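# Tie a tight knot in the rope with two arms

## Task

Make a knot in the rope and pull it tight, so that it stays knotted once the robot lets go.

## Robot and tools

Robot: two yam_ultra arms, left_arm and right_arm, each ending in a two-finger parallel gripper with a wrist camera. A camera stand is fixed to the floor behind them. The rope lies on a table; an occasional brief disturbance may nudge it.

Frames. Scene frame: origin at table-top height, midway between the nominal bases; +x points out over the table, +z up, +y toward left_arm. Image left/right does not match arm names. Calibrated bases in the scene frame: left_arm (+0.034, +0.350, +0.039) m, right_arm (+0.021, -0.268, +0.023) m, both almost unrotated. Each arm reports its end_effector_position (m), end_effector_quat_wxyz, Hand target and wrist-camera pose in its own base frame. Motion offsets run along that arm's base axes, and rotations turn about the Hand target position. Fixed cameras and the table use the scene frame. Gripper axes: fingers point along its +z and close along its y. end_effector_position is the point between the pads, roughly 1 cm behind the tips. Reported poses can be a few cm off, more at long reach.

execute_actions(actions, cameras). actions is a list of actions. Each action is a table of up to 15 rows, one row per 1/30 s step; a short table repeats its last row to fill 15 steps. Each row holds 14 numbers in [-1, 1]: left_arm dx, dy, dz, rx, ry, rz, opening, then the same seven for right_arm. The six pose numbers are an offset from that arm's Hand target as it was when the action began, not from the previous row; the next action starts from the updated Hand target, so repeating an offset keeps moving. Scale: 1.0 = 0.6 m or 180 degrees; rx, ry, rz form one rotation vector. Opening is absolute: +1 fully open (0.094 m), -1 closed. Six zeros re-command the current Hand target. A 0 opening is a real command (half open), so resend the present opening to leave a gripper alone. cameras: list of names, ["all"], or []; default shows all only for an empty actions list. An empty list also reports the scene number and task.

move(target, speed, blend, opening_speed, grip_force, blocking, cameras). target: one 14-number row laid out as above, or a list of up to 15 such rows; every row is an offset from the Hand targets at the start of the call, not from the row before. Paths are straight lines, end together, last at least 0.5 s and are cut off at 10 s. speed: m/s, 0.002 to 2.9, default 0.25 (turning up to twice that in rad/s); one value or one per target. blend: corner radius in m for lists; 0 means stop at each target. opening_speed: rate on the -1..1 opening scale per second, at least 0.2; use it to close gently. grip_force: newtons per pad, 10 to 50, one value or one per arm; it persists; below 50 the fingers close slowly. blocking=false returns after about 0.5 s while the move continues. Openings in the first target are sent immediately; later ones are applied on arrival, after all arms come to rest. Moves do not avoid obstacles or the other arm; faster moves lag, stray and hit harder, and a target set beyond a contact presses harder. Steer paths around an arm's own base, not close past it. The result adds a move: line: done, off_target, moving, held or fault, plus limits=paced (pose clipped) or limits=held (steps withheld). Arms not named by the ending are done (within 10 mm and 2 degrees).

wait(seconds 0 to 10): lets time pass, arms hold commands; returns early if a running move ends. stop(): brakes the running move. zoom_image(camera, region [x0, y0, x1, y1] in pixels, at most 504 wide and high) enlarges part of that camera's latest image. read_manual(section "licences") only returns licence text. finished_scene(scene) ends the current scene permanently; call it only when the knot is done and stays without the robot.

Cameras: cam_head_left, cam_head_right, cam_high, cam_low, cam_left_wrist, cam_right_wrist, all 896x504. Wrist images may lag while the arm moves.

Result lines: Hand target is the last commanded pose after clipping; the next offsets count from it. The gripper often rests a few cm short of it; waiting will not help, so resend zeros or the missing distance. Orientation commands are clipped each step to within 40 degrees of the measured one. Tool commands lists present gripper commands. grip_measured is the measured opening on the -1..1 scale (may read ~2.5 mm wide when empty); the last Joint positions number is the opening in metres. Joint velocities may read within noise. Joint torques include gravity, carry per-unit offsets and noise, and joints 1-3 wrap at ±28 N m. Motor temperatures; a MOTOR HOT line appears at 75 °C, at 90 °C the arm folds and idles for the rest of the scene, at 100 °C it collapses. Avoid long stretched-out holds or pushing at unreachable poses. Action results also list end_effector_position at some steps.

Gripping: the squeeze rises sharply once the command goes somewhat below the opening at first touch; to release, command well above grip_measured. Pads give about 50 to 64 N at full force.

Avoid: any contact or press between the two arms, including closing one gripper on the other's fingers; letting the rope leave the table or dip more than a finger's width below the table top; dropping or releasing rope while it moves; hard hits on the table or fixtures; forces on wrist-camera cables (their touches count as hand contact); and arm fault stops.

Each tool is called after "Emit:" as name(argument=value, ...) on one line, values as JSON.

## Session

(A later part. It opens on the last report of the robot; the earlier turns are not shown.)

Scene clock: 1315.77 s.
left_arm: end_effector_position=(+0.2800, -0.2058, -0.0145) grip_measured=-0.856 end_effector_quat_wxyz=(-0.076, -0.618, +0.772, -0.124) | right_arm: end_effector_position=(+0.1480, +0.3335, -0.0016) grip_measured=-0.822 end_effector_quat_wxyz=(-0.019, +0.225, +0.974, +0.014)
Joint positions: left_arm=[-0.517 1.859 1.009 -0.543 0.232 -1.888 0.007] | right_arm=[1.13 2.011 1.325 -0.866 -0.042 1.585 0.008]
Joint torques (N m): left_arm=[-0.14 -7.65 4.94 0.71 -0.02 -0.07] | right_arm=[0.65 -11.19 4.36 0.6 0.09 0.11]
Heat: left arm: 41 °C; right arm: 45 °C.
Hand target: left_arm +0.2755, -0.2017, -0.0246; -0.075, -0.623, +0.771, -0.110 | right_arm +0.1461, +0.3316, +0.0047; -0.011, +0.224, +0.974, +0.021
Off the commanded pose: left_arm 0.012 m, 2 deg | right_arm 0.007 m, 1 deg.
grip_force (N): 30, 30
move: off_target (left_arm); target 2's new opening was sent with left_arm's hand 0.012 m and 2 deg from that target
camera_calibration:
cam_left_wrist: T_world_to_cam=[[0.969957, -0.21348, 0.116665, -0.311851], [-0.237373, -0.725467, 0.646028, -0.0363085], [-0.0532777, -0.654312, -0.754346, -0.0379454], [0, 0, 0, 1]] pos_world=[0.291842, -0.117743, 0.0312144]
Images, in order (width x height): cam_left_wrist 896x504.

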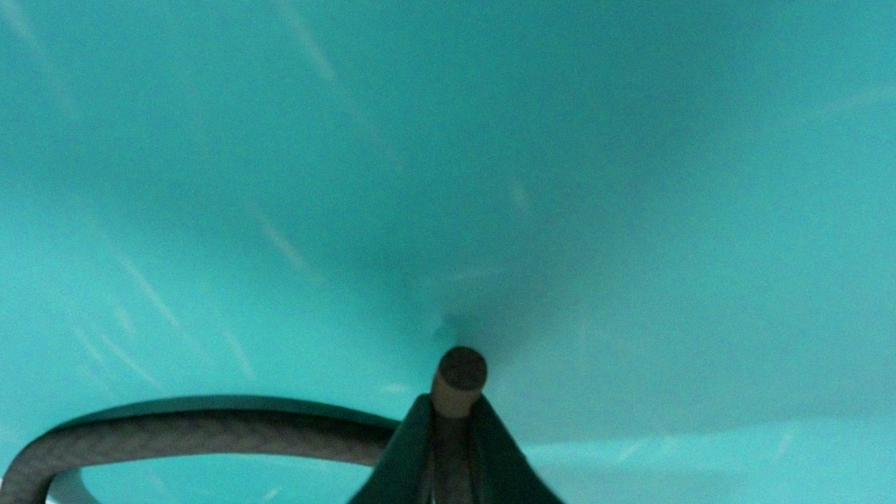

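Emit:
move(target=[[0,0.12,0.02,0,0,0,-1,0.03,-0.1,0.01,0,0,-0.1,-1],[0,0.24,0.02,0,0,0,-1,0.08,-0.25,0.01,0,0,-0.25,-1]], speed=0.08, blend=[0.02,0], grip_force=50, cameras=["cam_left_wrist","cam_right_wrist","cam_high"])

Emit:
zoom_image(camera="cam_high", region=[340, 160, 500, 280])

Scene clock: 1340.27 s.
left_arm: end_effector_position=(+0.2846, -0.0597, -0.0148) grip_measured=-0.889 end_effector_quat_wxyz=(-0.070, -0.622, +0.772, -0.114) | right_arm: end_effector_position=(+0.1953, +0.1892, +0.0098) grip_measured=-0.848 end_effector_quat_wxyz=(-0.009, +0.574, +0.819, +0.025)
Joint positions: left_arm=[-0.048 1.767 0.898 -0.654 0.264 -1.41 0.005] | right_arm=[0.748 1.647 0.902 -0.782 -0.028 1.971 0.007]
Joint torques (N m): left_arm=[0.51 -10.15 4.25 0.23 0.15 0.03] | right_arm=[-0.53 -7.5 4.25 0.58 0.11 0.07]
Heat: left arm: 40 °C; right arm: 45 °C.
Hand target: left_arm +0.2755, -0.0578, -0.0126; -0.075, -0.623, +0.771, -0.110 | right_arm +0.1941, +0.1817, +0.0108; -0.002, +0.580, +0.814, +0.024
Off the commanded pose: left_arm 0.010 m, 1 deg | right_arm 0.008 m, 1 deg.
move: done
camera_calibration:
cam_left_wrist: T_world_to_cam=[[0.971511, -0.210623, 0.108646, -0.285436], [-0.231198, -0.741528, 0.629828, 0.0679506], [-0.0520922, -0.637003, -0.769099, 0.0581485], [0, 0, 0, 1]] pos_world=[0.296043, 0.0273086, 0.0329364]
cam_right_wrist: T_world_to_cam=[[-0.938717, -0.343494, -0.0286628, 0.249634], [-0.323783, 0.850214, 0.41509, -0.0605259], [-0.118211, 0.398933, -0.909329, 0.0417827], [0, 0, 0, 1]] pos_world=[0.219678, 0.120539, 0.0702731]
Images, in order (width x height): cam_high 896x504, cam_left_wrist 896x504, cam_right_wrist 896x504.

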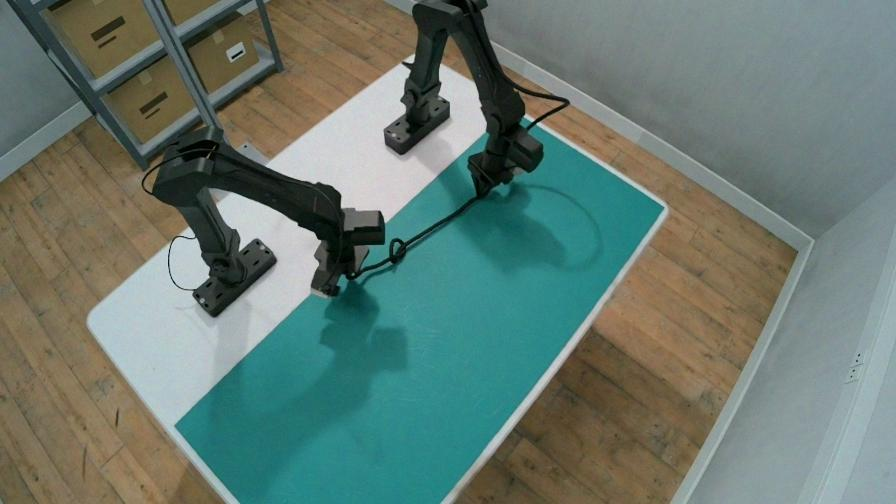

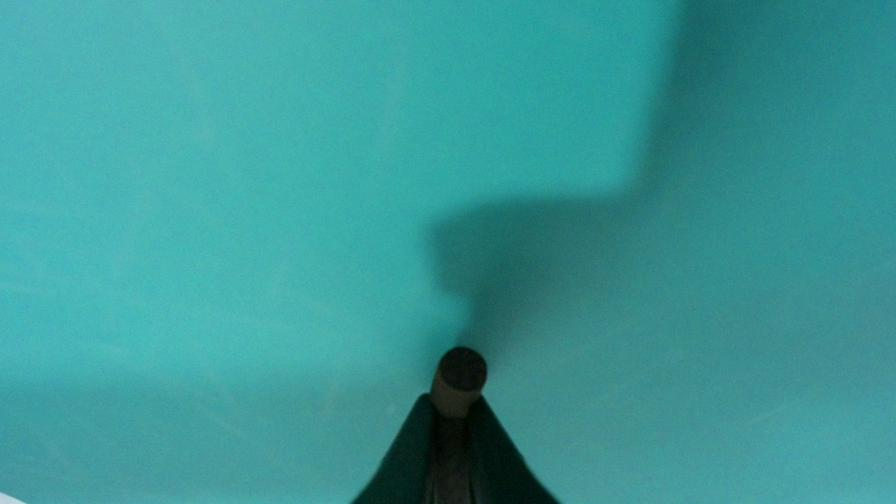

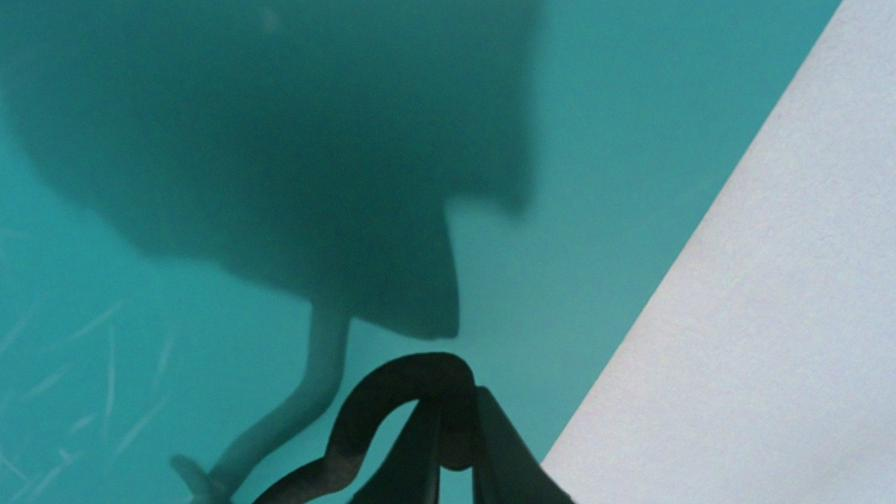

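Scaled by 3.150.

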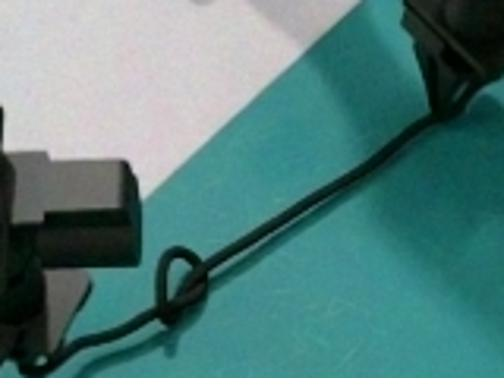

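Emit:
move(target=[[0,0.08,0,0,0,0,-1,0.0,-0.12,0.0,0,0,0,-1]], speed=0.05, cameras=["cam_low","cam_high"])

Emit:
zoom_image(camera="cam_high", region=[300, 160, 500, 300])

Emit:
zoom_image(camera="cam_low", region=[280, 120, 530, 260])

Scene clock: 1351.17 s.
left_arm: end_effector_position=(+0.2739, -0.0260, -0.0118) grip_measured=-0.889 end_effector_quat_wxyz=(-0.096, -0.615, +0.772, -0.130) | right_arm: end_effector_position=(+0.2088, +0.1367, +0.0157) grip_measured=-0.848 end_effector_quat_wxyz=(-0.012, +0.568, +0.820, +0.070)
Joint positions: left_arm=[0.112 1.767 0.898 -0.727 0.324 -1.23 0.005] | right_arm=[0.516 1.484 0.759 -0.73 -0.082 1.734 0.007]
Joint torques (N m): left_arm=[1.83 -8.44 5.9 0.25 -0.46 0.06] | right_arm=[-1.55 -5.82 3.74 0.09 0.49 0.01]
Heat: left arm: 39 °C; right arm: 44 °C.
Hand target: left_arm +0.2754, -0.0097, -0.0126; -0.075, -0.623, +0.771, -0.109 | right_arm +0.1940, +0.1096, +0.0107; -0.002, +0.580, +0.814, +0.023
Off the commanded pose: left_arm 0.016 m, 3 deg | right_arm 0.031 m, 6 deg.
move: off_target (left_arm, right_arm)
Images, in order (width x height): cam_high 896x504, cam_low 896x504.

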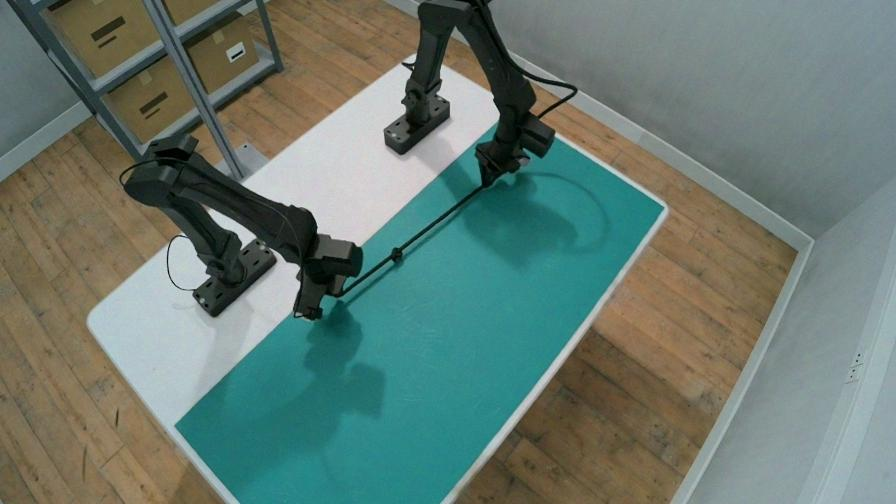

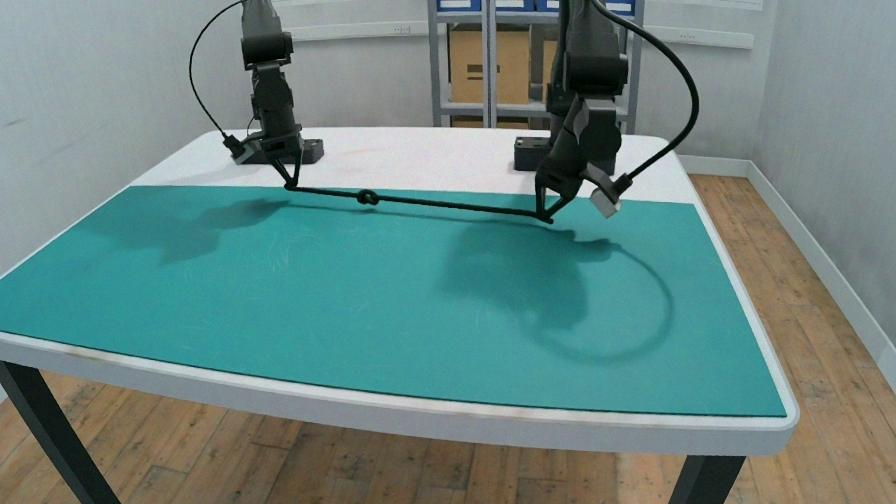

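Scaled by 2.520.

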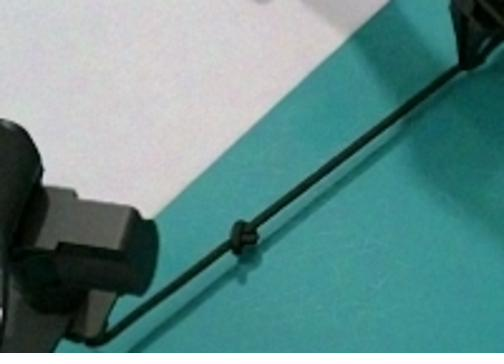

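Scaled by 2.016.

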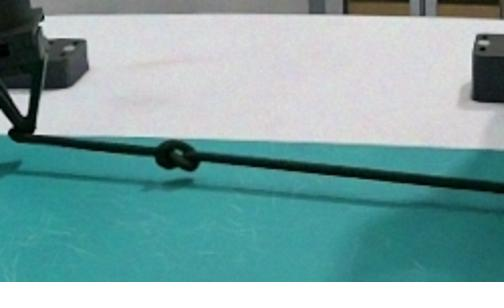

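Emit:
move(target=[[0,-0.04,-0.012,0,0,0,-1,0.0,0.055,-0.045,0,0,0,-1],[0,-0.04,-0.012,0,0,0,-0.5,0.0,0.055,-0.045,0,0,0,-0.5],[0,0.02,0.2,0,0,0,-0.5,0,0.045,0.2,0,0,0,-0.5]], speed=0.08, opening_speed=1, cameras=["cam_low","cam_high"])

Emit:
zoom_image(camera="cam_high", region=[300, 160, 500, 300])

Scene clock: 1362.47 s.
left_arm: end_effector_position=(+0.2724, -0.0018, +0.0960) grip_measured=-0.502 end_effector_quat_wxyz=(-0.090, -0.623, +0.769, -0.108) | right_arm: end_effector_position=(+0.1910, +0.1397, +0.1197) grip_measured=-0.503 end_effector_quat_wxyz=(-0.011, +0.579, +0.815, +0.016)
Joint positions: left_arm=[0.171 1.619 1.208 -1.213 0.276 -1.183 0.023] | right_arm=[0.603 1.415 1.138 -1.271 -0.032 1.838 0.023]
Joint torques (N m): left_arm=[0.53 -9.13 8.77 0.03 0.03 0.04] | right_arm=[-0.68 -5.63 8.51 0.24 0.09 -0.01]
Heat: left arm: 39 °C; right arm: 43 °C.
Hand target: left_arm +0.2754, +0.0023, +0.1075; -0.075, -0.623, +0.771, -0.109 | right_arm +0.1940, +0.1366, +0.1307; -0.002, +0.580, +0.814, +0.024
Off the commanded pose: left_arm 0.012 m, 2 deg | right_arm 0.012 m, 1 deg.
move: off_target (left_arm, right_arm); target 2's new opening was sent with right_arm's hand 0.012 m and 2 deg from that target
Images, in order (width x height): cam_high 896x504, cam_low 896x504.

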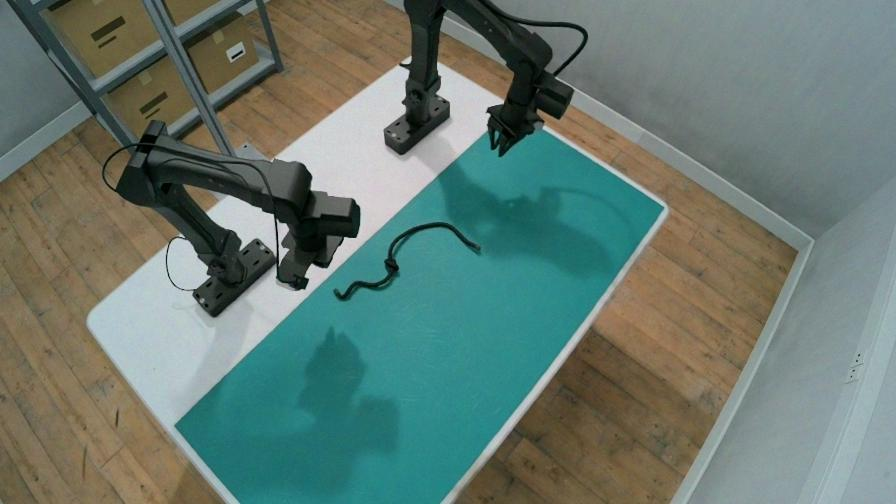

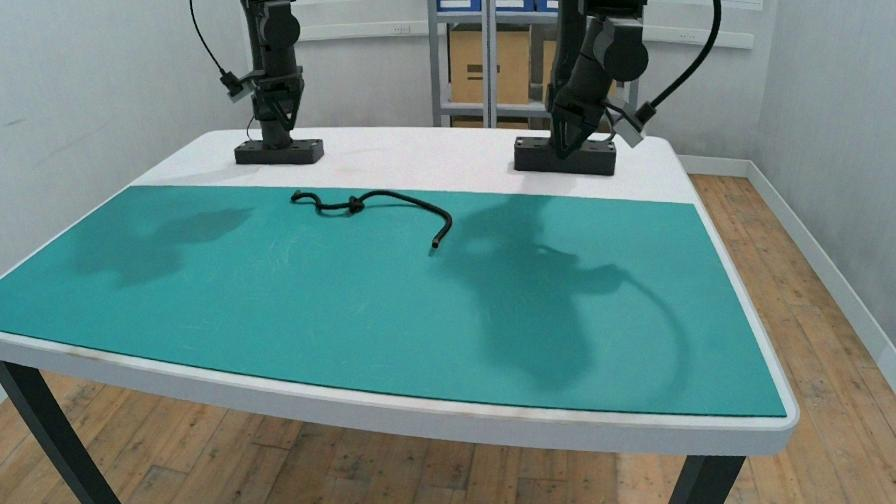

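Scaled by 2.520.

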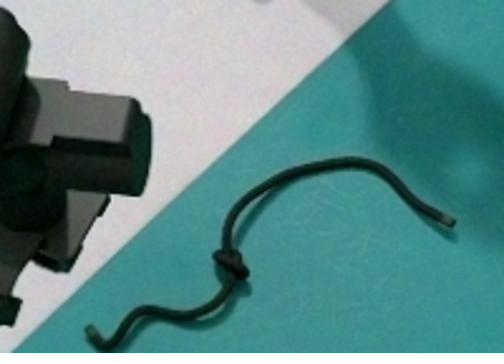

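Emit:
finished_scene(scene=1)

The scene is finished: the task was done.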